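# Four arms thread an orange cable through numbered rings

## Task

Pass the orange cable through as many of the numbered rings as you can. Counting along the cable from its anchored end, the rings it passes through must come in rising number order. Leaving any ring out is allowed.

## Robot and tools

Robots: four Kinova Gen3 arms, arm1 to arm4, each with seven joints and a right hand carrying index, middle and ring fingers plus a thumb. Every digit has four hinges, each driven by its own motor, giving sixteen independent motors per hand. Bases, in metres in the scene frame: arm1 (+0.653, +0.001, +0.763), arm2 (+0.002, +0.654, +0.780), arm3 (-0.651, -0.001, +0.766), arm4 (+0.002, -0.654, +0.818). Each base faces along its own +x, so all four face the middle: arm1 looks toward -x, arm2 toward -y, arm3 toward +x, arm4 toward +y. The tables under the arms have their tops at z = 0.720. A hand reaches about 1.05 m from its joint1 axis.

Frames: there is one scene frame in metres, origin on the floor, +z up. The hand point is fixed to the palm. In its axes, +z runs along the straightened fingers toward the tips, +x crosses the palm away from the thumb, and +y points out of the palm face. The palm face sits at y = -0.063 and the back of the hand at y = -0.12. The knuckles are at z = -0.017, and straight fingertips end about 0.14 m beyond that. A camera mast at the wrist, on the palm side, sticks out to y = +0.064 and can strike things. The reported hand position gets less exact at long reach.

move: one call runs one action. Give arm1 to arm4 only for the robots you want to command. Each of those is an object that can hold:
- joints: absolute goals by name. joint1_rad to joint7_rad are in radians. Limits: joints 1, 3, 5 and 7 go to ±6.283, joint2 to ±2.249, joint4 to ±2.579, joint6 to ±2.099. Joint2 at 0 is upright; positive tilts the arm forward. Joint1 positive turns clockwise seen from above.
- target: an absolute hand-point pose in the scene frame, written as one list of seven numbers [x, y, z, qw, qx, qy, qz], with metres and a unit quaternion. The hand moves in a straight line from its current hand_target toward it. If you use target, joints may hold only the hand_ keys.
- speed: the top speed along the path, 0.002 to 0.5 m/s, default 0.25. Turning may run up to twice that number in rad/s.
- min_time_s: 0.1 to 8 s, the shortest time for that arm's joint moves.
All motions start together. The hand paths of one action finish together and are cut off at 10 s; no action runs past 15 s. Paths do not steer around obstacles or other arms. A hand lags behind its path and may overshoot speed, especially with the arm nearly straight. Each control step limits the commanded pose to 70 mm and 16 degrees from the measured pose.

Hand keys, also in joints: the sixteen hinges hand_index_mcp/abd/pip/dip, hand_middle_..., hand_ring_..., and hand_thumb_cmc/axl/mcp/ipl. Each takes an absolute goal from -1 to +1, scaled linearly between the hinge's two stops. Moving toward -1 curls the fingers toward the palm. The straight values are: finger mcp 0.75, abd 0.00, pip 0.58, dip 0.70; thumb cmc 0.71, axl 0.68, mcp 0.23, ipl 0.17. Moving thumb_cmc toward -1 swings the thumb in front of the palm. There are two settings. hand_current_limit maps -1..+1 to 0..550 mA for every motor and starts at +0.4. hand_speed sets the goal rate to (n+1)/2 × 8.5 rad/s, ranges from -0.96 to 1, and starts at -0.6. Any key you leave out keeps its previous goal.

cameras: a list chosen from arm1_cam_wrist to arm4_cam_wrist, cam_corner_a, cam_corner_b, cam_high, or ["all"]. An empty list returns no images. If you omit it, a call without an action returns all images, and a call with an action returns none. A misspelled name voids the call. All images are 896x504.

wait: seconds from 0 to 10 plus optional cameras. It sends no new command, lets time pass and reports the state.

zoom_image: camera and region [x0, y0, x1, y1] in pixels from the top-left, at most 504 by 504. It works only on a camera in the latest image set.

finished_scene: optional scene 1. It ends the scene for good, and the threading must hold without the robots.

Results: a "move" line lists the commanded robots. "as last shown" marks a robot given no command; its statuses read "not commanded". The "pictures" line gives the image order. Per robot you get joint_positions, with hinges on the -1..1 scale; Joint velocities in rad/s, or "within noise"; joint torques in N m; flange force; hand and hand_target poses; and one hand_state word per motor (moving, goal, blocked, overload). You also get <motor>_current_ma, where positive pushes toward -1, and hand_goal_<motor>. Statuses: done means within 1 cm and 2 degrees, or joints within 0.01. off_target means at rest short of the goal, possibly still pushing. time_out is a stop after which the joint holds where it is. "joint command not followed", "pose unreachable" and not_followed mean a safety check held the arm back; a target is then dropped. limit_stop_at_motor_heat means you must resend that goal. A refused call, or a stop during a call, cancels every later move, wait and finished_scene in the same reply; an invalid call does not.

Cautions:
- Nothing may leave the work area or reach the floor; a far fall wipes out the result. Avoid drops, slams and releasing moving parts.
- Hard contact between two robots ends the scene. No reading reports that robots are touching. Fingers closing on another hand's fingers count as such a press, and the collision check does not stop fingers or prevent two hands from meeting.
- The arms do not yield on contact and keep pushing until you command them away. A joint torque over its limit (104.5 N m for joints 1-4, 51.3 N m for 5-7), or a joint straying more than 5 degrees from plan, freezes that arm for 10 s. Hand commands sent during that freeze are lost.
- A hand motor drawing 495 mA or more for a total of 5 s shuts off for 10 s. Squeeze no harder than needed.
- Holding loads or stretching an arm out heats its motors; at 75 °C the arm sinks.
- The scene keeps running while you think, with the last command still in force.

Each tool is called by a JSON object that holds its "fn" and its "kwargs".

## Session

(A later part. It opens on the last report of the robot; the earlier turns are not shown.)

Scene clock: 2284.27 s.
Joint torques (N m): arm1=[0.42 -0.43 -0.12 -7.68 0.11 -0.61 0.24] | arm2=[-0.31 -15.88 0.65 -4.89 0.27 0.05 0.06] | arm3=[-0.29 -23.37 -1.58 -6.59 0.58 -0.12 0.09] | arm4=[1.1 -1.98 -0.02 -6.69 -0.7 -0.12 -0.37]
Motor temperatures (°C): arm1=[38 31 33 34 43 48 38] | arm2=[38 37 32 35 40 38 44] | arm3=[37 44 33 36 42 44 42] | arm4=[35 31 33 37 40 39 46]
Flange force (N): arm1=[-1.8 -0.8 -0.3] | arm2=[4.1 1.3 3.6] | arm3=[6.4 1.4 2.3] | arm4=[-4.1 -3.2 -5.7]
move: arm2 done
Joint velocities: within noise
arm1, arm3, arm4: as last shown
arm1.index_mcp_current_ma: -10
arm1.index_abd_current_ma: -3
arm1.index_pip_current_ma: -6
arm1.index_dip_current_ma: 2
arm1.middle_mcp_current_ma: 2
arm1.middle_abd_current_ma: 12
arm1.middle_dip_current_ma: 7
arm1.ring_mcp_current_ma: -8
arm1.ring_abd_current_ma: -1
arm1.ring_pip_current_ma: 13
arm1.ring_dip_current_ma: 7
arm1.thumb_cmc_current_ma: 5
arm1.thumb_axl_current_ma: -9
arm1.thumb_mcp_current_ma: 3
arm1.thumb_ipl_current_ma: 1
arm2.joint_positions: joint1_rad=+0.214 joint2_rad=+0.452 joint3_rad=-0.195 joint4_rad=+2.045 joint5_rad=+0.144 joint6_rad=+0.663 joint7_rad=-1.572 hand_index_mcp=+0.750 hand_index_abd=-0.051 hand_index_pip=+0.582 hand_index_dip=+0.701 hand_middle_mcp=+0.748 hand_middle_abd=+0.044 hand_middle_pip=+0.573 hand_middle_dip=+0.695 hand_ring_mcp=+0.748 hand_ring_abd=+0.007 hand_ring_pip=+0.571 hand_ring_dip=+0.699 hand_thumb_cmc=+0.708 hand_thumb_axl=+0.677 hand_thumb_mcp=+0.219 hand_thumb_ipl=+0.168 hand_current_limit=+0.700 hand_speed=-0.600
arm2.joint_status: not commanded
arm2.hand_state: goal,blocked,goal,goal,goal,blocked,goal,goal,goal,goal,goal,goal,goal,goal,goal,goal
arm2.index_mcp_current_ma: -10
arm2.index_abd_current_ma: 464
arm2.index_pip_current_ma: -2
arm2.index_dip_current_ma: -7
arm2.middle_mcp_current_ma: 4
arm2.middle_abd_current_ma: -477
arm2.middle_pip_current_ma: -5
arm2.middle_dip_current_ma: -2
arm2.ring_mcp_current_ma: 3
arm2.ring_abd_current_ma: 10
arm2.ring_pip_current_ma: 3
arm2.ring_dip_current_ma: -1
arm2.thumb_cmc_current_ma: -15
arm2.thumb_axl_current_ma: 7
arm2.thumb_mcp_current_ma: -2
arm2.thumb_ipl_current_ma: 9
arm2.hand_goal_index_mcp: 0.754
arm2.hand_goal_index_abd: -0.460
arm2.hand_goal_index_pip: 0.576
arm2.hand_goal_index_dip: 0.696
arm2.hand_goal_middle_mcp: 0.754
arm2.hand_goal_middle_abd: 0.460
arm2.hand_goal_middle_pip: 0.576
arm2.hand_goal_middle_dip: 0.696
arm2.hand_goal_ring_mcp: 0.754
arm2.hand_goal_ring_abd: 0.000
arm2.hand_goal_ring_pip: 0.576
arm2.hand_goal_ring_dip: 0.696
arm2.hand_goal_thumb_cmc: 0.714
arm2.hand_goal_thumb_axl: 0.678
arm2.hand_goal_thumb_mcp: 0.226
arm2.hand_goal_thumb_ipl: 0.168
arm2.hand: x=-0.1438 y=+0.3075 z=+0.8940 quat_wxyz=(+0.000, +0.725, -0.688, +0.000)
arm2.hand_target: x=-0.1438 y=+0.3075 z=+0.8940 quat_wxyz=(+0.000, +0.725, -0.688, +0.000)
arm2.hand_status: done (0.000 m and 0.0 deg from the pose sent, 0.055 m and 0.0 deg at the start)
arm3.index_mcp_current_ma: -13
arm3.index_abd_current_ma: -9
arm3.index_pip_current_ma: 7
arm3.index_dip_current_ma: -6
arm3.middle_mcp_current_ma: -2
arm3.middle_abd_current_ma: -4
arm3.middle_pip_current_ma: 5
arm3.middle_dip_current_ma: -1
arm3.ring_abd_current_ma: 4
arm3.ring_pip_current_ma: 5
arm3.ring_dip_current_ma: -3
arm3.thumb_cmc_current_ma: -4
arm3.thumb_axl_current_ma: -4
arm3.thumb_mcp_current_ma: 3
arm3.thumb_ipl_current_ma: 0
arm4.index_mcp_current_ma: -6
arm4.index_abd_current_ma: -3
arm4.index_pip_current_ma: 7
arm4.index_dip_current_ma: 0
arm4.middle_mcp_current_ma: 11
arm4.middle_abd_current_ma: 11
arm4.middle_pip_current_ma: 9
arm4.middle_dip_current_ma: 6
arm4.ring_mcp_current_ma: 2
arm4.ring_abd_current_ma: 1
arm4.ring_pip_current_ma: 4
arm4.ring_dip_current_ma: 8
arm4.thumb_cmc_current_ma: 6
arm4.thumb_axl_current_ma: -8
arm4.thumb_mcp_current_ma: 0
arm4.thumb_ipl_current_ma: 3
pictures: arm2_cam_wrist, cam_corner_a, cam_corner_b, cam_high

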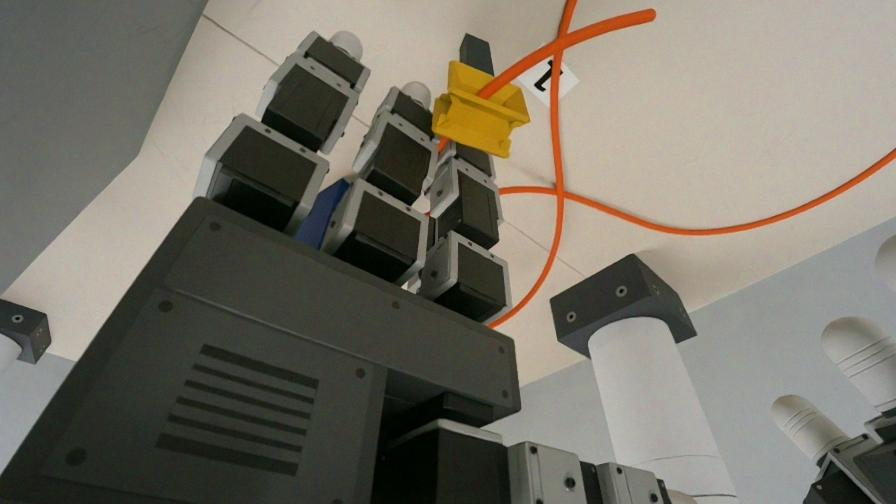

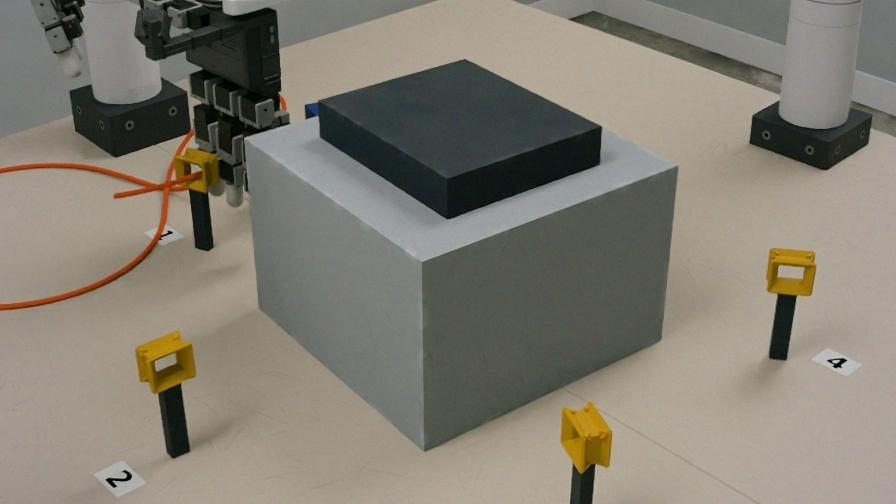

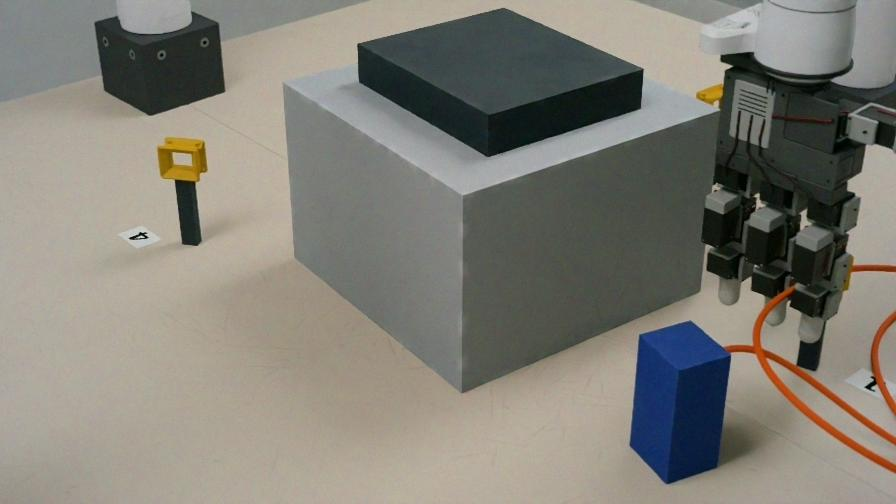

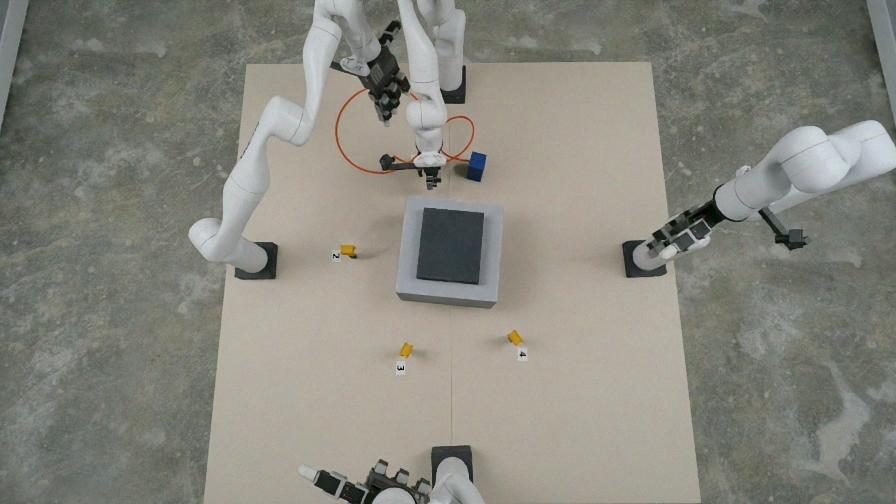

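{"fn": "move", "kwargs": {"arm2": {"joints": {"hand_index_abd": 0.1, "hand_middle_abd": -0.12, "hand_ring_abd": -0.15}}, "arm3": {"target": [-0.34, 0.42, 1.0, 0, -0.5592, 0.829, 0], "speed": 0.25}}}

{"fn": "move", "kwargs": {"arm2": {"target": [-0.12, 0.315, 1.0, 0, 0.7254, -0.6884, 0], "speed": 0.25}}}

{"fn": "move", "kwargs": {"arm2": {"target": [0.06, 0.38, 1.08, 0, 0.7254, -0.6884, 0], "speed": 0.3}, "cameras": ["cam_corner_a", "cam_corner_b", "cam_high"]}}

{"fn": "zoom_image", "kwargs": {"camera": "cam_corner_a", "region": [100, 50, 250, 200]}}

{"fn": "zoom_image", "kwargs": {"camera": "cam_high", "region": [360, 90, 480, 210]}}

{"fn": "zoom_image", "kwargs": {"camera": "cam_corner_b", "region": [696, 200, 896, 400]}}

Scene clock: 2317.70 s.
Joint torques (N m): arm1=[0.39 -0.4 -0.17 -7.69 0.09 -0.61 0.24] | arm2=[-0.32 -15.84 0.58 -4.89 0.29 0.03 0.06] | arm3=[-0.19 -17.98 -4.67 -6.82 -0.29 -0.2 0.12] | arm4=[1.13 -2 0.01 -6.7 -0.69 -0.1 -0.4]
Motor temperatures (°C): arm1=[38 31 33 34 43 48 38] | arm2=[38 37 32 35 40 38 44] | arm3=[37 44 33 36 42 44 42] | arm4=[35 31 33 37 40 39 46]
Flange force (N): arm1=[-1.7 -0.9 -0.2] | arm2=[4.1 1.3 3.5] | arm3=[3.1 1.2 0.8] | arm4=[-4.2 -3.3 -5.6]
move: arm2 done; arm3 done
Joint velocities: within noise
arm1, arm4: as last shown
arm1.index_mcp_current_ma: -5
arm1.index_abd_current_ma: 0
arm1.index_pip_current_ma: -5
arm1.index_dip_current_ma: -1
arm1.middle_mcp_current_ma: 1
arm1.middle_abd_current_ma: 10
arm1.middle_pip_current_ma: -5
arm1.middle_dip_current_ma: 8
arm1.ring_mcp_current_ma: -3
arm1.ring_abd_current_ma: -11
arm1.ring_pip_current_ma: 10
arm1.ring_dip_current_ma: 6
arm1.thumb_cmc_current_ma: 6
arm1.thumb_axl_current_ma: -13
arm1.thumb_mcp_current_ma: 9
arm1.thumb_ipl_current_ma: 4
arm2.joint_positions: joint1_rad=+0.214 joint2_rad=+0.452 joint3_rad=-0.195 joint4_rad=+2.045 joint5_rad=+0.144 joint6_rad=+0.663 joint7_rad=-1.572 hand_index_mcp=+0.749 hand_index_abd=+0.097 hand_index_pip=+0.571 hand_index_dip=+0.700 hand_middle_mcp=+0.748 hand_middle_abd=-0.117 hand_middle_pip=+0.573 hand_middle_dip=+0.695 hand_ring_mcp=+0.748 hand_ring_abd=-0.145 hand_ring_pip=+0.571 hand_ring_dip=+0.699 hand_thumb_cmc=+0.708 hand_thumb_axl=+0.677 hand_thumb_mcp=+0.219 hand_thumb_ipl=+0.168 hand_current_limit=+0.700 hand_speed=-0.600
arm2.joint_status: all done
arm2.hand_state: goal,goal,goal,goal,goal,goal,goal,goal,goal,goal,goal,goal,goal,goal,goal,goal
arm2.index_mcp_current_ma: -7
arm2.index_abd_current_ma: -6
arm2.index_pip_current_ma: -9
arm2.index_dip_current_ma: -1
arm2.middle_mcp_current_ma: 4
arm2.middle_abd_current_ma: -12
arm2.middle_pip_current_ma: -5
arm2.middle_dip_current_ma: -8
arm2.ring_mcp_current_ma: 4
arm2.ring_abd_current_ma: 12
arm2.ring_pip_current_ma: -1
arm2.ring_dip_current_ma: -5
arm2.thumb_cmc_current_ma: -15
arm2.thumb_axl_current_ma: 2
arm2.thumb_mcp_current_ma: 0
arm2.thumb_ipl_current_ma: 10
arm2.hand_goal_index_mcp: 0.754
arm2.hand_goal_index_abd: 0.100
arm2.hand_goal_index_pip: 0.576
arm2.hand_goal_index_dip: 0.696
arm2.hand_goal_middle_mcp: 0.754
arm2.hand_goal_middle_abd: -0.120
arm2.hand_goal_middle_pip: 0.576
arm2.hand_goal_middle_dip: 0.696
arm2.hand_goal_ring_mcp: 0.754
arm2.hand_goal_ring_abd: -0.150
arm2.hand_goal_ring_pip: 0.576
arm2.hand_goal_ring_dip: 0.696
arm2.hand_goal_thumb_cmc: 0.714
arm2.hand_goal_thumb_axl: 0.678
arm2.hand_goal_thumb_mcp: 0.226
arm2.hand_goal_thumb_ipl: 0.168
arm2.hand: x=-0.1438 y=+0.3075 z=+0.8940 quat_wxyz=(+0.000, +0.725, -0.688, +0.000)
arm2.hand_target: x=-0.1438 y=+0.3075 z=+0.8940 quat_wxyz=(+0.000, +0.725, -0.688, +0.000)
arm2.hand_status: not commanded
arm3.joint_positions: joint1_rad=-0.266 joint2_rad=+0.814 joint3_rad=-1.135 joint4_rad=+1.283 joint5_rad=+0.723 joint6_rad=+1.474 joint7_rad=+1.429 hand_index_mcp=+0.748 hand_index_abd=+0.167 hand_index_pip=+0.576 hand_index_dip=+0.696 hand_middle_mcp=+0.750 hand_middle_abd=-0.166 hand_middle_pip=+0.577 hand_middle_dip=+0.696 hand_ring_mcp=+0.751 hand_ring_abd=-0.196 hand_ring_pip=+0.577 hand_ring_dip=+0.696 hand_thumb_cmc=+0.715 hand_thumb_axl=+0.677 hand_thumb_mcp=+0.223 hand_thumb_ipl=+0.168 hand_current_limit=+0.700 hand_speed=-0.600
arm3.joint_status: not commanded
arm3.hand_state: goal,goal,goal,goal,goal,goal,goal,goal,goal,goal,goal,goal,goal,goal,goal,goal
arm3.index_mcp_current_ma: -8
arm3.index_abd_current_ma: -18
arm3.index_pip_current_ma: 10
arm3.index_dip_current_ma: -8
arm3.middle_mcp_current_ma: 4
arm3.middle_abd_current_ma: 1
arm3.middle_pip_current_ma: 3
arm3.middle_dip_current_ma: 7
arm3.ring_mcp_current_ma: 3
arm3.ring_abd_current_ma: -3
arm3.ring_pip_current_ma: 0
arm3.ring_dip_current_ma: -1
arm3.thumb_cmc_current_ma: 0
arm3.thumb_axl_current_ma: 11
arm3.thumb_mcp_current_ma: 3
arm3.thumb_ipl_current_ma: 7
arm3.hand_goal_index_mcp: 0.754
arm3.hand_goal_index_abd: 0.170
arm3.hand_goal_index_pip: 0.576
arm3.hand_goal_index_dip: 0.696
arm3.hand_goal_middle_mcp: 0.754
arm3.hand_goal_middle_abd: -0.170
arm3.hand_goal_middle_pip: 0.576
arm3.hand_goal_middle_dip: 0.696
arm3.hand_goal_ring_mcp: 0.754
arm3.hand_goal_ring_abd: -0.200
arm3.hand_goal_ring_pip: 0.576
arm3.hand_goal_ring_dip: 0.696
arm3.hand_goal_thumb_cmc: 0.714
arm3.hand_goal_thumb_axl: 0.678
arm3.hand_goal_thumb_mcp: 0.226
arm3.hand_goal_thumb_ipl: 0.168
arm3.hand: x=-0.3400 y=+0.4200 z=+1.0000 quat_wxyz=(+0.000, -0.559, +0.829, +0.000)
arm3.hand_target: x=-0.3400 y=+0.4200 z=+1.0000 quat_wxyz=(+0.000, -0.559, +0.829, +0.000)
arm3.hand_status: done (0.000 m and 0.0 deg from the pose sent, 0.141 m and 18.8 deg at the start)
arm4.index_mcp_current_ma: -4
arm4.index_abd_current_ma: -5
arm4.index_pip_current_ma: 8
arm4.index_dip_current_ma: -5
arm4.middle_mcp_current_ma: 9
arm4.middle_abd_current_ma: 4
arm4.middle_pip_current_ma: 6
arm4.middle_dip_current_ma: 9
arm4.ring_mcp_current_ma: 3
arm4.ring_abd_current_ma: 5
arm4.ring_pip_current_ma: 9
arm4.ring_dip_current_ma: 5
arm4.thumb_cmc_current_ma: 12
arm4.thumb_axl_current_ma: -6
arm4.thumb_mcp_current_ma: -3
arm4.thumb_ipl_current_ma: 2
pictures: none

Scene clock: 2318.73 s.
Joint torques (N m): arm1=[0.39 -0.41 -0.11 -7.73 0.12 -0.64 0.26] | arm2=[-0.37 -14.01 0.69 -6.86 0.26 0.06 0.02] | arm3=[-0.25 -18.03 -4.59 -6.71 -0.18 -0.2 0.14] | arm4=[1.09 -2 -0.04 -6.69 -0.69 -0.11 -0.38]
Motor temperatures (°C): arm1=[38 31 33 34 43 48 38] | arm2=[38 37 32 35 40 38 44] | arm3=[37 44 33 36 42 44 42] | arm4=[35 31 33 37 40 39 46]
Flange force (N): arm1=[-1.7 -0.6 -0.1] | arm2=[5.2 0.5 2.6] | arm3=[2.9 1.0 0.6] | arm4=[-4.1 -3.4 -5.7]
move: arm2 done
Joint velocities: within noise
arm1, arm3, arm4: as last shown
arm1.index_mcp_current_ma: -7
arm1.index_abd_current_ma: -3
arm1.index_pip_current_ma: -6
arm1.index_dip_current_ma: -6
arm1.middle_mcp_current_ma: 3
arm1.middle_abd_current_ma: 4
arm1.middle_pip_current_ma: -13
arm1.middle_dip_current_ma: 6
arm1.ring_mcp_current_ma: -5
arm1.ring_abd_current_ma: -7
arm1.ring_pip_current_ma: 8
arm1.ring_dip_current_ma: -3
arm1.thumb_cmc_current_ma: 1
arm1.thumb_axl_current_ma: -10
arm1.thumb_mcp_current_ma: 14
arm1.thumb_ipl_current_ma: -1
arm2.joint_positions: joint1_rad=+0.194 joint2_rad=+0.246 joint3_rad=-0.234 joint4_rad=+1.914 joint5_rad=+0.071 joint6_rad=+0.994 joint7_rad=-1.569 hand_index_mcp=+0.749 hand_index_abd=+0.098 hand_index_pip=+0.571 hand_index_dip=+0.696 hand_middle_mcp=+0.748 hand_middle_abd=-0.117 hand_middle_pip=+0.573 hand_middle_dip=+0.695 hand_ring_mcp=+0.748 hand_ring_abd=-0.145 hand_ring_pip=+0.571 hand_ring_dip=+0.699 hand_thumb_cmc=+0.709 hand_thumb_axl=+0.677 hand_thumb_mcp=+0.219 hand_thumb_ipl=+0.168 hand_current_limit=+0.700 hand_speed=-0.600
arm2.joint_status: not commanded
arm2.hand_state: goal,goal,goal,goal,goal,goal,goal,goal,goal,goal,goal,goal,goal,goal,goal,goal
arm2.index_mcp_current_ma: -10
arm2.index_abd_current_ma: -3
arm2.index_pip_current_ma: -10
arm2.index_dip_current_ma: -11
arm2.middle_mcp_current_ma: 3
arm2.middle_abd_current_ma: -9
arm2.middle_pip_current_ma: -11
arm2.middle_dip_current_ma: -8
arm2.ring_mcp_current_ma: 4
arm2.ring_abd_current_ma: 13
arm2.ring_pip_current_ma: 0
arm2.ring_dip_current_ma: -2
arm2.thumb_cmc_current_ma: -14
arm2.thumb_axl_current_ma: 8
arm2.thumb_mcp_current_ma: -2
arm2.thumb_ipl_current_ma: 7
arm2.hand_goal_index_mcp: 0.754
arm2.hand_goal_index_abd: 0.100
arm2.hand_goal_index_pip: 0.576
arm2.hand_goal_index_dip: 0.696
arm2.hand_goal_middle_mcp: 0.754
arm2.hand_goal_middle_abd: -0.120
arm2.hand_goal_middle_pip: 0.576
arm2.hand_goal_middle_dip: 0.696
arm2.hand_goal_ring_mcp: 0.754
arm2.hand_goal_ring_abd: -0.150
arm2.hand_goal_ring_pip: 0.576
arm2.hand_goal_ring_dip: 0.696
arm2.hand_goal_thumb_cmc: 0.714
arm2.hand_goal_thumb_axl: 0.678
arm2.hand_goal_thumb_mcp: 0.226
arm2.hand_goal_thumb_ipl: 0.168
arm2.hand: x=-0.1200 y=+0.3150 z=+1.0000 quat_wxyz=(+0.000, +0.725, -0.688, +0.000)
arm2.hand_target: x=-0.1200 y=+0.3150 z=+1.0000 quat_wxyz=(+0.000, +0.725, -0.688, +0.000)
arm2.hand_status: done (0.000 m and 0.0 deg from the pose sent, 0.109 m and 0.0 deg at the start)
arm3.index_mcp_current_ma: -13
arm3.index_abd_current_ma: -4
arm3.index_pip_current_ma: 1
arm3.index_dip_current_ma: -5
arm3.middle_mcp_current_ma: 8
arm3.middle_abd_current_ma: 7
arm3.middle_pip_current_ma: 2
arm3.middle_dip_current_ma: -5
arm3.ring_mcp_current_ma: -4
arm3.ring_abd_current_ma: 1
arm3.ring_pip_current_ma: 13
arm3.ring_dip_current_ma: 2
arm3.thumb_cmc_current_ma: -5
arm3.thumb_axl_current_ma: 8
arm3.thumb_mcp_current_ma: 5
arm3.thumb_ipl_current_ma: 2
arm4.index_mcp_current_ma: -8
arm4.index_abd_current_ma: 4
arm4.index_pip_current_ma: 11
arm4.index_dip_current_ma: -7
arm4.middle_abd_current_ma: 9
arm4.middle_pip_current_ma: 8
arm4.middle_dip_current_ma: 3
arm4.ring_mcp_current_ma: 5
arm4.ring_abd_current_ma: 7
arm4.ring_pip_current_ma: 8
arm4.ring_dip_current_ma: 3
arm4.thumb_cmc_current_ma: 0
arm4.thumb_axl_current_ma: -7
arm4.thumb_mcp_current_ma: -1
arm4.thumb_ipl_current_ma: 3
pictures: none

Scene clock: 2320.10 s.
Joint torques (N m): arm1=[0.42 -0.4 -0.12 -7.69 0.11 -0.64 0.27] | arm2=[-0.3 -11.38 0.79 -7.87 0.29 0.06 0.05] | arm3=[-0.27 -17.9 -4.7 -6.71 -0.23 -0.21 0.09] | arm4=[1.14 -1.99 0.01 -6.63 -0.7 -0.11 -0.39]
Motor temperatures (°C): arm1=[38 31 33 34 43 48 38] | arm2=[38 37 32 35 40 38 44] | arm3=[37 45 33 36 42 44 42] | arm4=[35 31 33 37 40 39 46]
Flange force (N): arm1=[-1.7 -0.7 -0.3] | arm2=[4.6 -3.2 1.6] | arm3=[3.0 0.9 0.5] | arm4=[-4.2 -3.2 -6.0]
move: arm2 done
Joint velocities: within noise
arm1, arm3, arm4: as last shown
arm1.index_mcp_current_ma: -11
arm1.index_pip_current_ma: -5
arm1.index_dip_current_ma: 1
arm1.middle_mcp_current_ma: 2
arm1.middle_abd_current_ma: 8
arm1.middle_pip_current_ma: -11
arm1.middle_dip_current_ma: 11
arm1.ring_mcp_current_ma: 0
arm1.ring_pip_current_ma: 5
arm1.ring_dip_current_ma: 4
arm1.thumb_cmc_current_ma: 3
arm1.thumb_mcp_current_ma: 9
arm1.thumb_ipl_current_ma: 2
arm2.joint_positions: joint1_rad=-0.150 joint2_rad=+0.095 joint3_rad=-0.445 joint4_rad=+1.823 joint5_rad=+0.043 joint6_rad=+1.240 joint7_rad=-2.104 hand_index_mcp=+0.748 hand_index_abd=+0.097 hand_index_pip=+0.571 hand_index_dip=+0.691 hand_middle_mcp=+0.748 hand_middle_abd=-0.117 hand_middle_pip=+0.573 hand_middle_dip=+0.694 hand_ring_mcp=+0.748 hand_ring_abd=-0.145 hand_ring_pip=+0.571 hand_ring_dip=+0.694 hand_thumb_cmc=+0.716 hand_thumb_axl=+0.677 hand_thumb_mcp=+0.219 hand_thumb_ipl=+0.168 hand_current_limit=+0.700 hand_speed=-0.600
arm2.joint_status: not commanded
arm2.hand_state: goal,goal,goal,goal,goal,goal,goal,goal,goal,goal,goal,goal,goal,goal,goal,goal
arm2.index_mcp_current_ma: -14
arm2.index_abd_current_ma: -9
arm2.index_pip_current_ma: -9
arm2.index_dip_current_ma: -9
arm2.middle_mcp_current_ma: 2
arm2.middle_abd_current_ma: -8
arm2.middle_pip_current_ma: -4
arm2.middle_dip_current_ma: -10
arm2.ring_mcp_current_ma: 2
arm2.ring_abd_current_ma: 13
arm2.ring_pip_current_ma: 7
arm2.ring_dip_current_ma: -11
arm2.thumb_cmc_current_ma: -8
arm2.thumb_axl_current_ma: 7
arm2.thumb_mcp_current_ma: -5
arm2.thumb_ipl_current_ma: 3
arm2.hand_goal_index_mcp: 0.754
arm2.hand_goal_index_abd: 0.100
arm2.hand_goal_index_pip: 0.576
arm2.hand_goal_index_dip: 0.696
arm2.hand_goal_middle_mcp: 0.754
arm2.hand_goal_middle_abd: -0.120
arm2.hand_goal_middle_pip: 0.576
arm2.hand_goal_middle_dip: 0.696
arm2.hand_goal_ring_mcp: 0.754
arm2.hand_goal_ring_abd: -0.150
arm2.hand_goal_ring_pip: 0.576
arm2.hand_goal_ring_dip: 0.696
arm2.hand_goal_thumb_cmc: 0.714
arm2.hand_goal_thumb_axl: 0.678
arm2.hand_goal_thumb_mcp: 0.226
arm2.hand_goal_thumb_ipl: 0.168
arm2.hand: x=+0.0600 y=+0.3800 z=+1.0800 quat_wxyz=(+0.000, +0.725, -0.688, +0.000)
arm2.hand_target: x=+0.0600 y=+0.3800 z=+1.0800 quat_wxyz=(+0.000, +0.725, -0.688, +0.000)
arm2.hand_status: done (0.000 m and 0.0 deg from the pose sent, 0.207 m and 0.0 deg at the start)
arm3.index_mcp_current_ma: -9
arm3.index_abd_current_ma: -12
arm3.index_pip_current_ma: -8
arm3.index_dip_current_ma: -7
arm3.middle_mcp_current_ma: 6
arm3.middle_abd_current_ma: 12
arm3.middle_dip_current_ma: -2
arm3.ring_mcp_current_ma: 4
arm3.ring_abd_current_ma: -5
arm3.ring_pip_current_ma: 4
arm3.ring_dip_current_ma: -2
arm3.thumb_cmc_current_ma: -2
arm3.thumb_axl_current_ma: 19
arm3.thumb_mcp_current_ma: 4
arm3.thumb_ipl_current_ma: 3
arm4.index_mcp_current_ma: -7
arm4.index_abd_current_ma: -8
arm4.index_pip_current_ma: 5
arm4.index_dip_current_ma: -1
arm4.middle_mcp_current_ma: 11
arm4.middle_abd_current_ma: 8
arm4.middle_pip_current_ma: 9
arm4.middle_dip_current_ma: 7
arm4.ring_mcp_current_ma: -1
arm4.ring_abd_current_ma: 2
arm4.ring_pip_current_ma: 9
arm4.ring_dip_current_ma: 7
arm4.thumb_cmc_current_ma: 14
arm4.thumb_mcp_current_ma: -2

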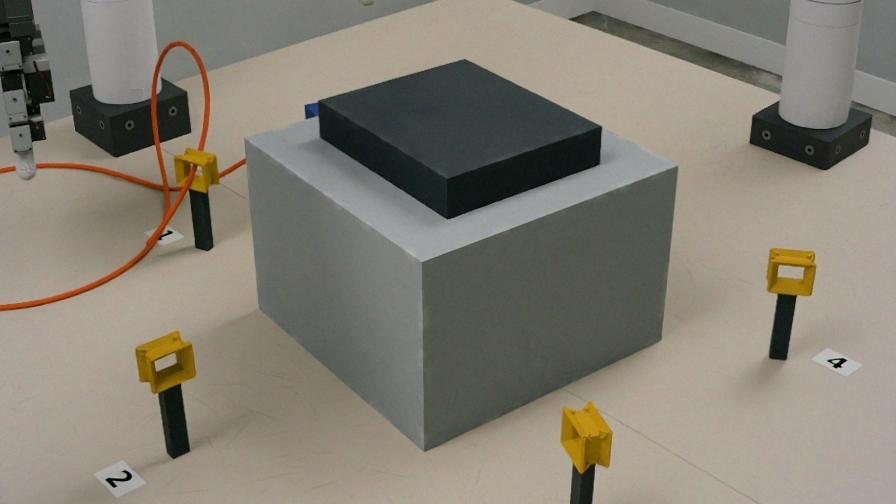

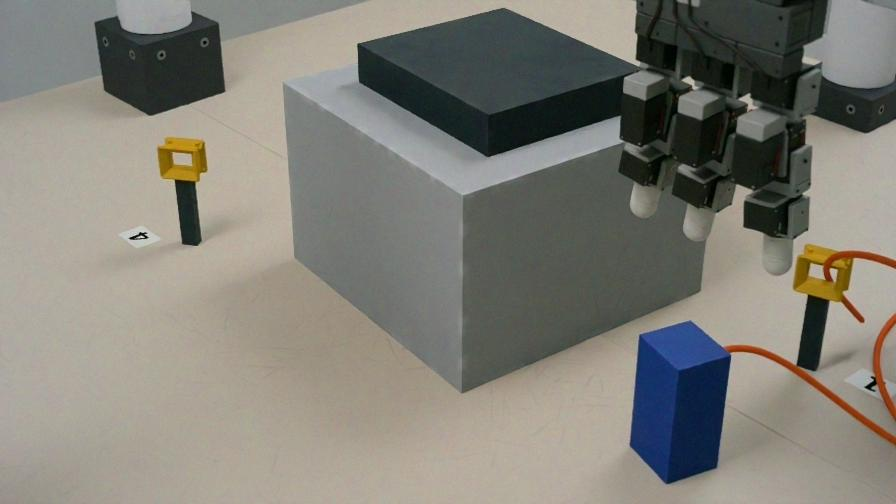

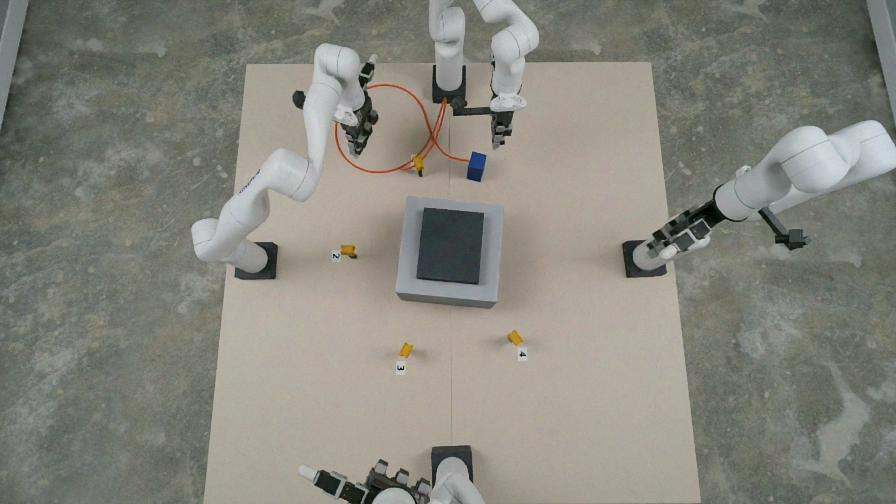

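Scaled by 3.360 from the camera's image (finer frame: 1280x720).

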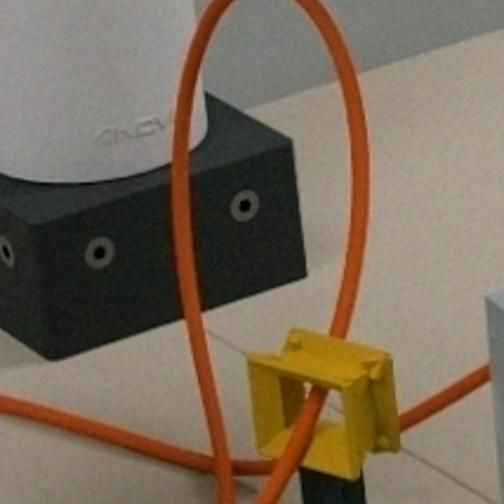

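Scaled by 4.200 from the camera's image (finer frame: 1280x720).

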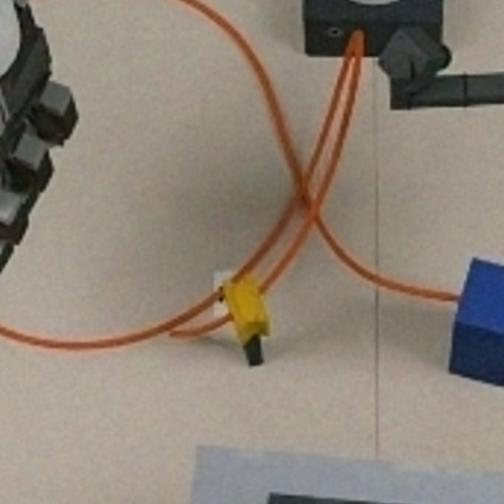

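Scaled by 2.520 from the camera's image (finer frame: 1280x720).

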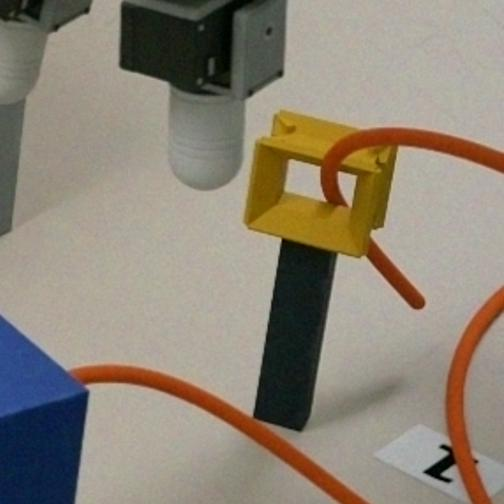

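{"fn": "move", "kwargs": {"arm3": {"target": [-0.2925, 0.3443, 0.8936, 0.142, -0.6404, 0.7368, -0.1633], "speed": 0.25}, "cameras": ["cam_corner_a", "cam_corner_b", "cam_high", "arm3_cam_wrist"]}}

{"fn": "zoom_image", "kwargs": {"camera": "arm3_cam_wrist", "region": [300, 0, 600, 250]}}

{"fn": "zoom_image", "kwargs": {"camera": "cam_high", "region": [360, 90, 480, 210]}}

{"fn": "zoom_image", "kwargs": {"camera": "cam_corner_b", "region": [746, 200, 896, 350]}}

{"fn": "zoom_image", "kwargs": {"camera": "cam_corner_a", "region": [100, 80, 250, 230]}}

Scene clock: 2419.67 s.
Joint torques (N m): arm1=[0.41 -0.42 -0.09 -7.69 0.11 -0.65 0.23] | arm2=[-0.29 -11.43 0.77 -7.82 0.29 0.06 0.07] | arm3=[-0.35 -16.39 -3.71 -6.42 0.88 0.15 0.09] | arm4=[1.15 -1.99 -0.02 -6.69 -0.7 -0.08 -0.37]
Motor temperatures (°C): arm1=[38 31 33 34 43 48 38] | arm2=[38 37 32 35 40 38 44] | arm3=[37 46 33 36 42 44 42] | arm4=[35 31 33 36 40 39 46]
Flange force (N): arm1=[-1.8 -0.7 -0.3] | arm2=[4.9 -3.4 1.5] | arm3=[2.8 1.3 -0.7] | arm4=[-4.2 -3.3 -5.6]
move: arm3 done
Joint velocities: within noise
arm1, arm2, arm4: as last shown
arm1.index_mcp_current_ma: -12
arm1.index_dip_current_ma: -4
arm1.middle_mcp_current_ma: 3
arm1.middle_abd_current_ma: 4
arm1.middle_dip_current_ma: 10
arm1.ring_abd_current_ma: -3
arm1.ring_pip_current_ma: 11
arm1.ring_dip_current_ma: -1
arm1.thumb_cmc_current_ma: 0
arm1.thumb_axl_current_ma: -9
arm1.thumb_mcp_current_ma: 12
arm2.index_mcp_current_ma: -13
arm2.index_abd_current_ma: -5
arm2.index_pip_current_ma: -3
arm2.index_dip_current_ma: -12
arm2.middle_mcp_current_ma: 4
arm2.middle_abd_current_ma: -7
arm2.middle_pip_current_ma: -7
arm2.ring_mcp_current_ma: 7
arm2.ring_abd_current_ma: 15
arm2.ring_pip_current_ma: -2
arm2.ring_dip_current_ma: -7
arm2.thumb_cmc_current_ma: -9
arm2.thumb_axl_current_ma: 9
arm2.thumb_mcp_current_ma: -4
arm3.joint_positions: joint1_rad=-0.258 joint2_rad=+0.743 joint3_rad=-0.999 joint4_rad=+1.739 joint5_rad=+1.187 joint6_rad=+1.148 joint7_rad=+1.281 hand_index_mcp=+0.748 hand_index_abd=+0.167 hand_index_pip=+0.576 hand_index_dip=+0.696 hand_middle_mcp=+0.749 hand_middle_abd=-0.166 hand_middle_pip=+0.577 hand_middle_dip=+0.696 hand_ring_mcp=+0.750 hand_ring_abd=-0.196 hand_ring_pip=+0.577 hand_ring_dip=+0.696 hand_thumb_cmc=+0.710 hand_thumb_axl=+0.677 hand_thumb_mcp=+0.223 hand_thumb_ipl=+0.168 hand_current_limit=+0.700 hand_speed=-0.600
arm3.joint_status: not commanded
arm3.hand_state: goal,goal,goal,goal,goal,goal,goal,goal,goal,goal,goal,goal,goal,goal,goal,goal
arm3.index_mcp_current_ma: -10
arm3.index_abd_current_ma: -8
arm3.index_pip_current_ma: 6
arm3.index_dip_current_ma: -5
arm3.middle_mcp_current_ma: 12
arm3.middle_abd_current_ma: 8
arm3.middle_pip_current_ma: 7
arm3.middle_dip_current_ma: -1
arm3.ring_mcp_current_ma: 1
arm3.ring_abd_current_ma: -3
arm3.ring_pip_current_ma: 3
arm3.ring_dip_current_ma: -6
arm3.thumb_cmc_current_ma: -8
arm3.thumb_axl_current_ma: 6
arm3.thumb_mcp_current_ma: 0
arm3.thumb_ipl_current_ma: 6
arm3.hand_goal_index_mcp: 0.754
arm3.hand_goal_index_abd: 0.170
arm3.hand_goal_index_pip: 0.576
arm3.hand_goal_index_dip: 0.696
arm3.hand_goal_middle_mcp: 0.754
arm3.hand_goal_middle_abd: -0.170
arm3.hand_goal_middle_pip: 0.576
arm3.hand_goal_middle_dip: 0.696
arm3.hand_goal_ring_mcp: 0.754
arm3.hand_goal_ring_abd: -0.200
arm3.hand_goal_ring_pip: 0.576
arm3.hand_goal_ring_dip: 0.696
arm3.hand_goal_thumb_cmc: 0.714
arm3.hand_goal_thumb_axl: 0.678
arm3.hand_goal_thumb_mcp: 0.226
arm3.hand_goal_thumb_ipl: 0.168
arm3.hand: x=-0.2925 y=+0.3443 z=+0.8936 quat_wxyz=(+0.142, -0.640, +0.737, -0.163)
arm3.hand_target: x=-0.2925 y=+0.3443 z=+0.8936 quat_wxyz=(+0.142, -0.640, +0.737, -0.163)
arm3.hand_status: done (0.000 m and 0.0 deg from the pose sent, 0.139 m and 28.6 deg at the start)
arm4.index_mcp_current_ma: -5
arm4.index_abd_current_ma: -9
arm4.index_pip_current_ma: 6
arm4.middle_mcp_current_ma: 9
arm4.middle_abd_current_ma: 9
arm4.middle_pip_current_ma: 1
arm4.middle_dip_current_ma: 5
arm4.ring_mcp_current_ma: -9
arm4.ring_abd_current_ma: 1
arm4.ring_pip_current_ma: 7
arm4.ring_dip_current_ma: 8
arm4.thumb_cmc_current_ma: 4
arm4.thumb_axl_current_ma: -5
arm4.thumb_mcp_current_ma: -1
arm4.thumb_ipl_current_ma: 2
pictures: arm3_cam_wrist, cam_corner_a, cam_corner_b, cam_high

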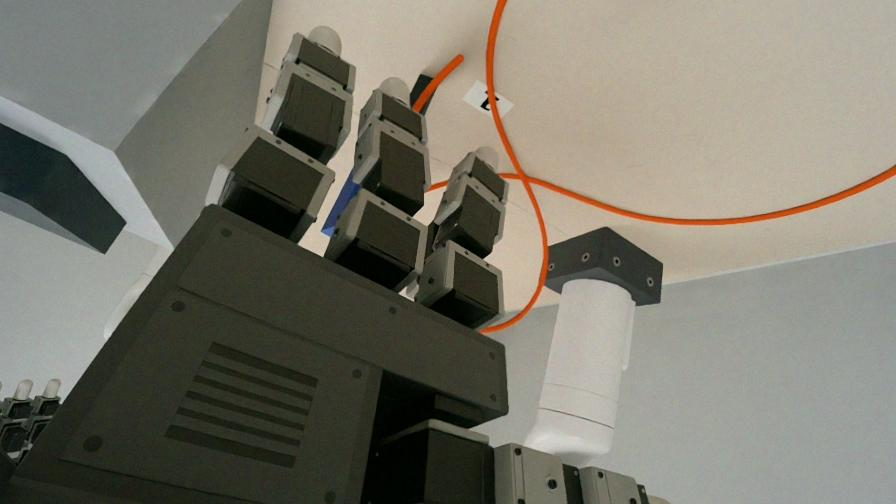

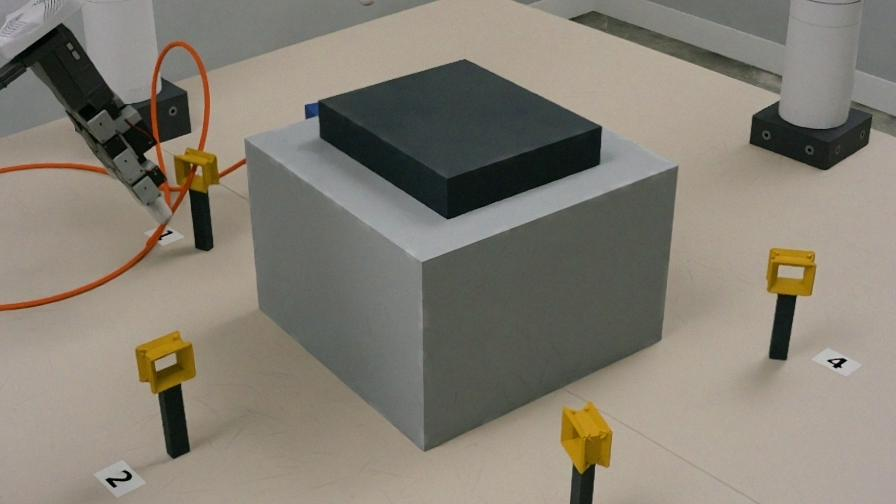

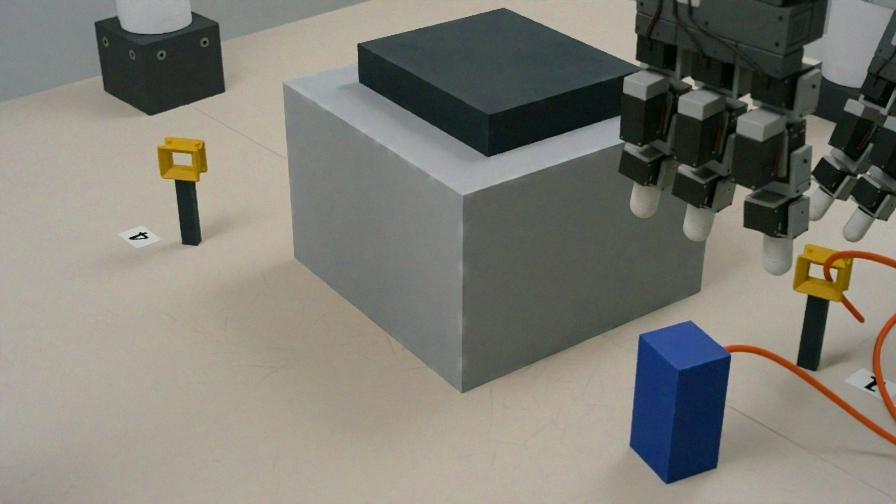

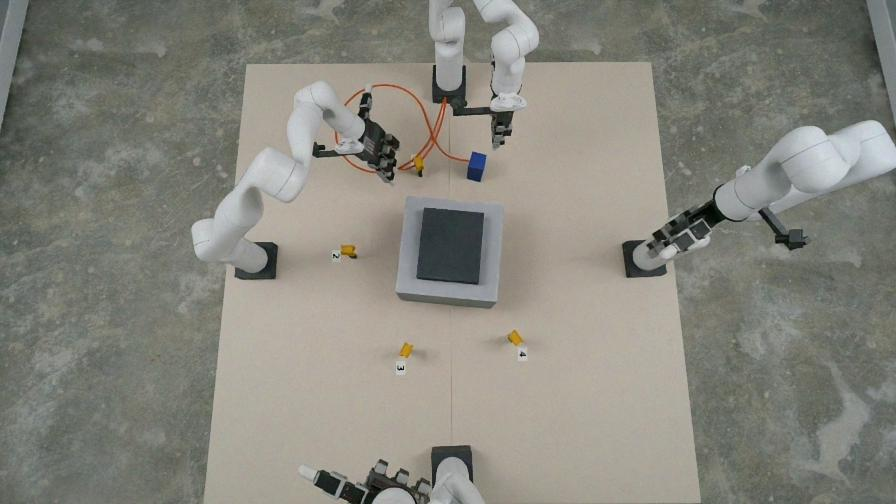

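Scaled by 1.680 from the camera's image (finer frame: 1280x720).

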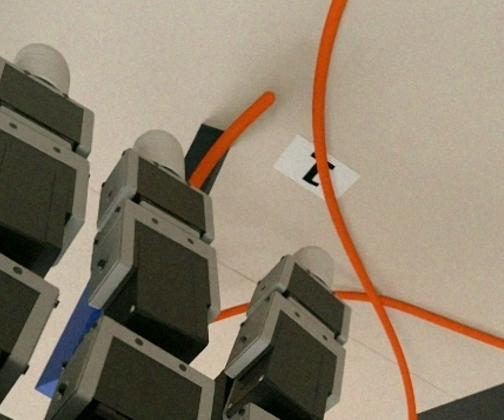

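Scaled by 4.200 from the camera's image (finer frame: 1280x720).

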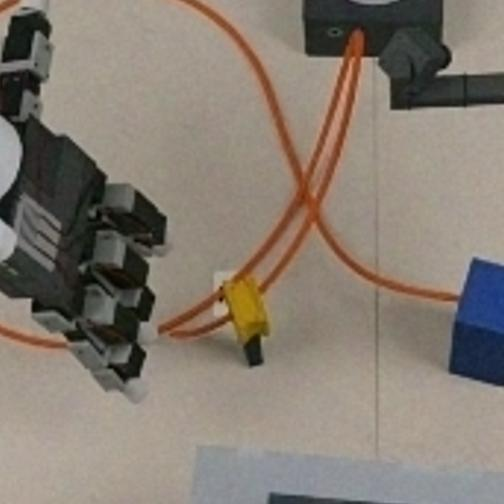

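Scaled by 3.360 from the camera's image (finer frame: 1280x720).

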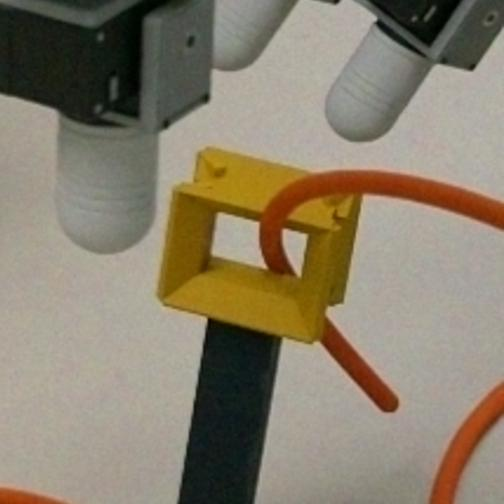

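Scaled by 3.360 from the camera's image (finer frame: 1280x720).

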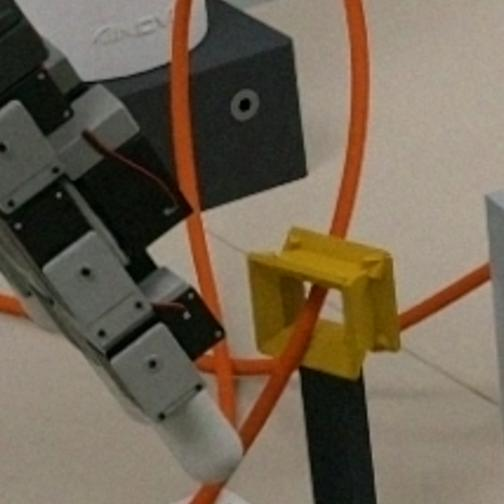

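{"fn": "move", "kwargs": {"arm3": {"target": [-0.2506, 0.3384, 0.805, 0.142, -0.6404, 0.7368, -0.1633], "speed": 0.1}, "cameras": ["cam_corner_a", "cam_corner_b", "arm3_cam_wrist"]}}

{"fn": "zoom_image", "kwargs": {"camera": "arm3_cam_wrist", "region": [300, 0, 600, 250]}}

{"fn": "zoom_image", "kwargs": {"camera": "cam_corner_b", "region": [746, 200, 896, 350]}}

{"fn": "zoom_image", "kwargs": {"camera": "cam_corner_a", "region": [100, 80, 250, 230]}}

Scene clock: 2434.13 s.
Joint torques (N m): arm1=[0.38 -0.44 -0.08 -7.67 0.1 -0.62 0.25] | arm2=[-0.36 -11.41 0.81 -7.76 0.28 0.05 0.05] | arm3=[-0.32 -17.95 -3.9 -5.23 0.69 0.09 0.09] | arm4=[1.11 -2 0.01 -6.66 -0.71 -0.11 -0.39]
Motor temperatures (°C): arm1=[38 31 33 34 43 48 38] | arm2=[38 37 32 35 40 38 44] | arm3=[37 46 33 36 42 44 42] | arm4=[35 31 33 36 40 39 46]
Flange force (N): arm1=[-1.9 -0.6 -0.3] | arm2=[5.0 -3.3 1.3] | arm3=[2.4 1.0 -1.9] | arm4=[-4.2 -3.2 -5.8]
move: arm3 done
Joint velocities: within noise
arm1, arm2, arm4: as last shown
arm1.index_mcp_current_ma: -10
arm1.index_abd_current_ma: -6
arm1.index_pip_current_ma: -9
arm1.index_dip_current_ma: -1
arm1.middle_abd_current_ma: 5
arm1.middle_pip_current_ma: -10
arm1.middle_dip_current_ma: 7
arm1.ring_mcp_current_ma: -7
arm1.ring_pip_current_ma: 10
arm1.ring_dip_current_ma: 3
arm1.thumb_cmc_current_ma: 2
arm1.thumb_axl_current_ma: -11
arm1.thumb_mcp_current_ma: 10
arm1.thumb_ipl_current_ma: 1
arm2.index_mcp_current_ma: -14
arm2.index_abd_current_ma: -2
arm2.index_pip_current_ma: -12
arm2.index_dip_current_ma: -10
arm2.middle_mcp_current_ma: 5
arm2.middle_abd_current_ma: -9
arm2.middle_dip_current_ma: -6
arm2.ring_mcp_current_ma: 3
arm2.ring_abd_current_ma: 11
arm2.ring_pip_current_ma: -1
arm2.ring_dip_current_ma: -13
arm2.thumb_cmc_current_ma: -7
arm2.thumb_axl_current_ma: 10
arm2.thumb_mcp_current_ma: -5
arm2.thumb_ipl_current_ma: 4
arm3.joint_positions: joint1_rad=-0.269 joint2_rad=+0.920 joint3_rad=-0.885 joint4_rad=+1.723 joint5_rad=+1.375 joint6_rad=+1.042 joint7_rad=+1.205 hand_index_mcp=+0.748 hand_index_abd=+0.167 hand_index_pip=+0.578 hand_index_dip=+0.696 hand_middle_mcp=+0.749 hand_middle_abd=-0.166 hand_middle_pip=+0.577 hand_middle_dip=+0.696 hand_ring_mcp=+0.749 hand_ring_abd=-0.196 hand_ring_pip=+0.577 hand_ring_dip=+0.696 hand_thumb_cmc=+0.710 hand_thumb_axl=+0.677 hand_thumb_mcp=+0.223 hand_thumb_ipl=+0.168 hand_current_limit=+0.700 hand_speed=-0.600
arm3.joint_status: not commanded
arm3.hand_state: goal,goal,goal,goal,goal,goal,goal,goal,goal,goal,goal,goal,goal,goal,goal,goal
arm3.index_mcp_current_ma: -9
arm3.index_abd_current_ma: -12
arm3.index_pip_current_ma: -2
arm3.index_dip_current_ma: -7
arm3.middle_mcp_current_ma: 1
arm3.middle_abd_current_ma: -1
arm3.middle_pip_current_ma: 0
arm3.middle_dip_current_ma: -8
arm3.ring_mcp_current_ma: -1
arm3.ring_abd_current_ma: -4
arm3.ring_pip_current_ma: -6
arm3.ring_dip_current_ma: 1
arm3.thumb_cmc_current_ma: 2
arm3.thumb_axl_current_ma: -4
arm3.thumb_mcp_current_ma: 11
arm3.thumb_ipl_current_ma: -3
arm3.hand_goal_index_mcp: 0.754
arm3.hand_goal_index_abd: 0.170
arm3.hand_goal_index_pip: 0.576
arm3.hand_goal_index_dip: 0.696
arm3.hand_goal_middle_mcp: 0.754
arm3.hand_goal_middle_abd: -0.170
arm3.hand_goal_middle_pip: 0.576
arm3.hand_goal_middle_dip: 0.696
arm3.hand_goal_ring_mcp: 0.754
arm3.hand_goal_ring_abd: -0.200
arm3.hand_goal_ring_pip: 0.576
arm3.hand_goal_ring_dip: 0.696
arm3.hand_goal_thumb_cmc: 0.714
arm3.hand_goal_thumb_axl: 0.678
arm3.hand_goal_thumb_mcp: 0.226
arm3.hand_goal_thumb_ipl: 0.168
arm3.hand: x=-0.2506 y=+0.3384 z=+0.8050 quat_wxyz=(+0.142, -0.640, +0.737, -0.163)
arm3.hand_target: x=-0.2506 y=+0.3384 z=+0.8050 quat_wxyz=(+0.142, -0.640, +0.737, -0.163)
arm3.hand_status: done (0.000 m and 0.0 deg from the pose sent, 0.098 m and 0.0 deg at the start)
arm4.index_abd_current_ma: -8
arm4.index_pip_current_ma: 0
arm4.middle_abd_current_ma: 7
arm4.middle_pip_current_ma: 6
arm4.ring_mcp_current_ma: 6
arm4.ring_abd_current_ma: 7
arm4.ring_pip_current_ma: 10
arm4.thumb_cmc_current_ma: 9
arm4.thumb_axl_current_ma: -6
pictures: arm3_cam_wrist, cam_corner_a, cam_corner_b

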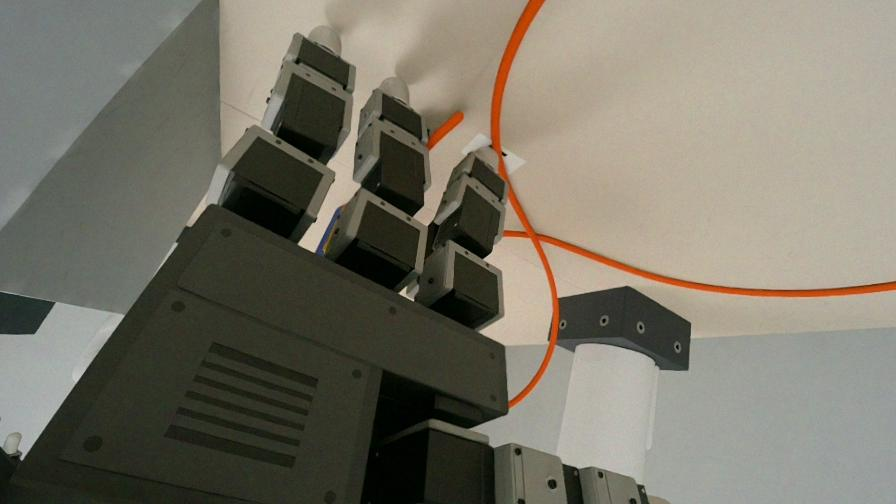

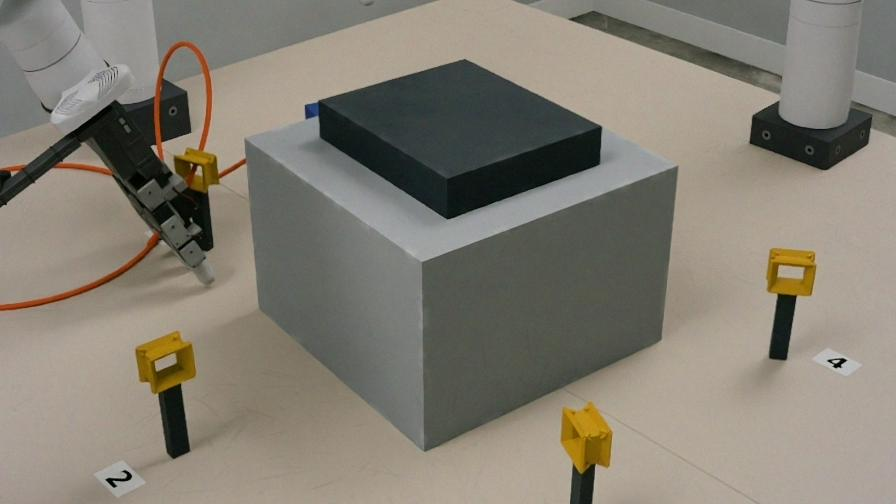

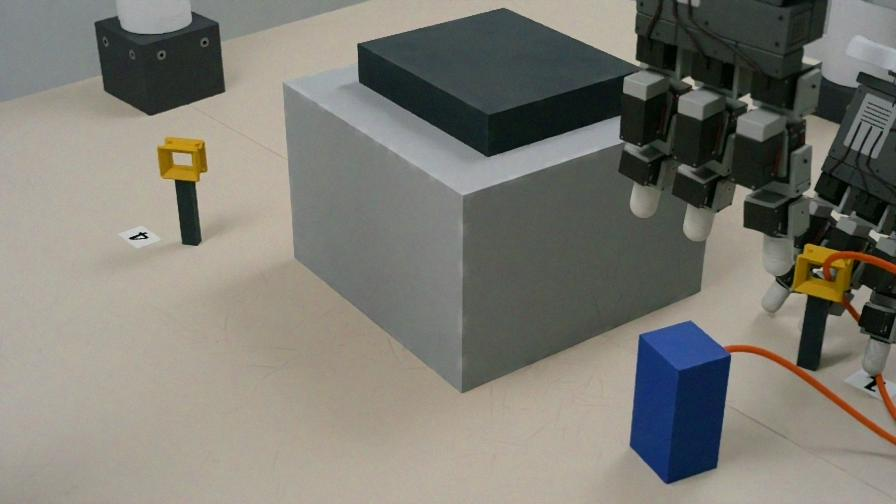

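Scaled by 1.680 from the camera's image (finer frame: 1280x720).

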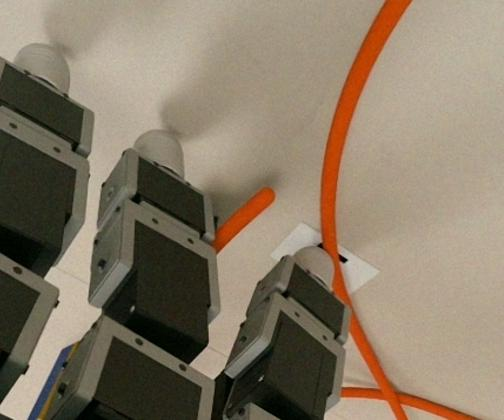

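Scaled by 3.360 from the camera's image (finer frame: 1280x720).

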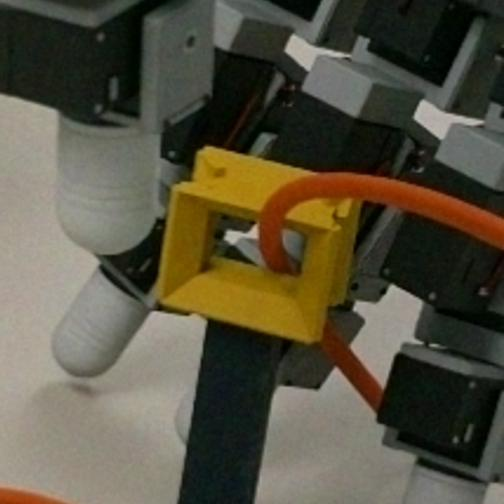

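Scaled by 3.360 from the camera's image (finer frame: 1280x720).

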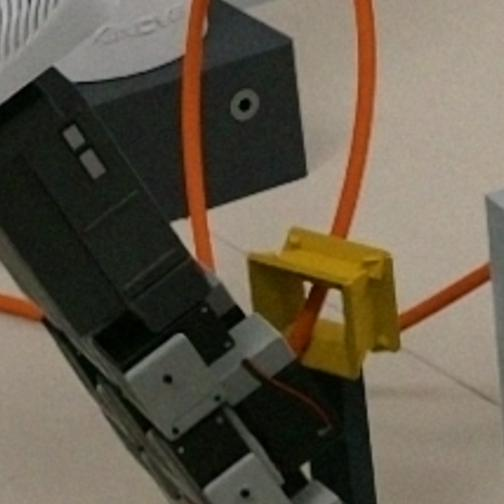

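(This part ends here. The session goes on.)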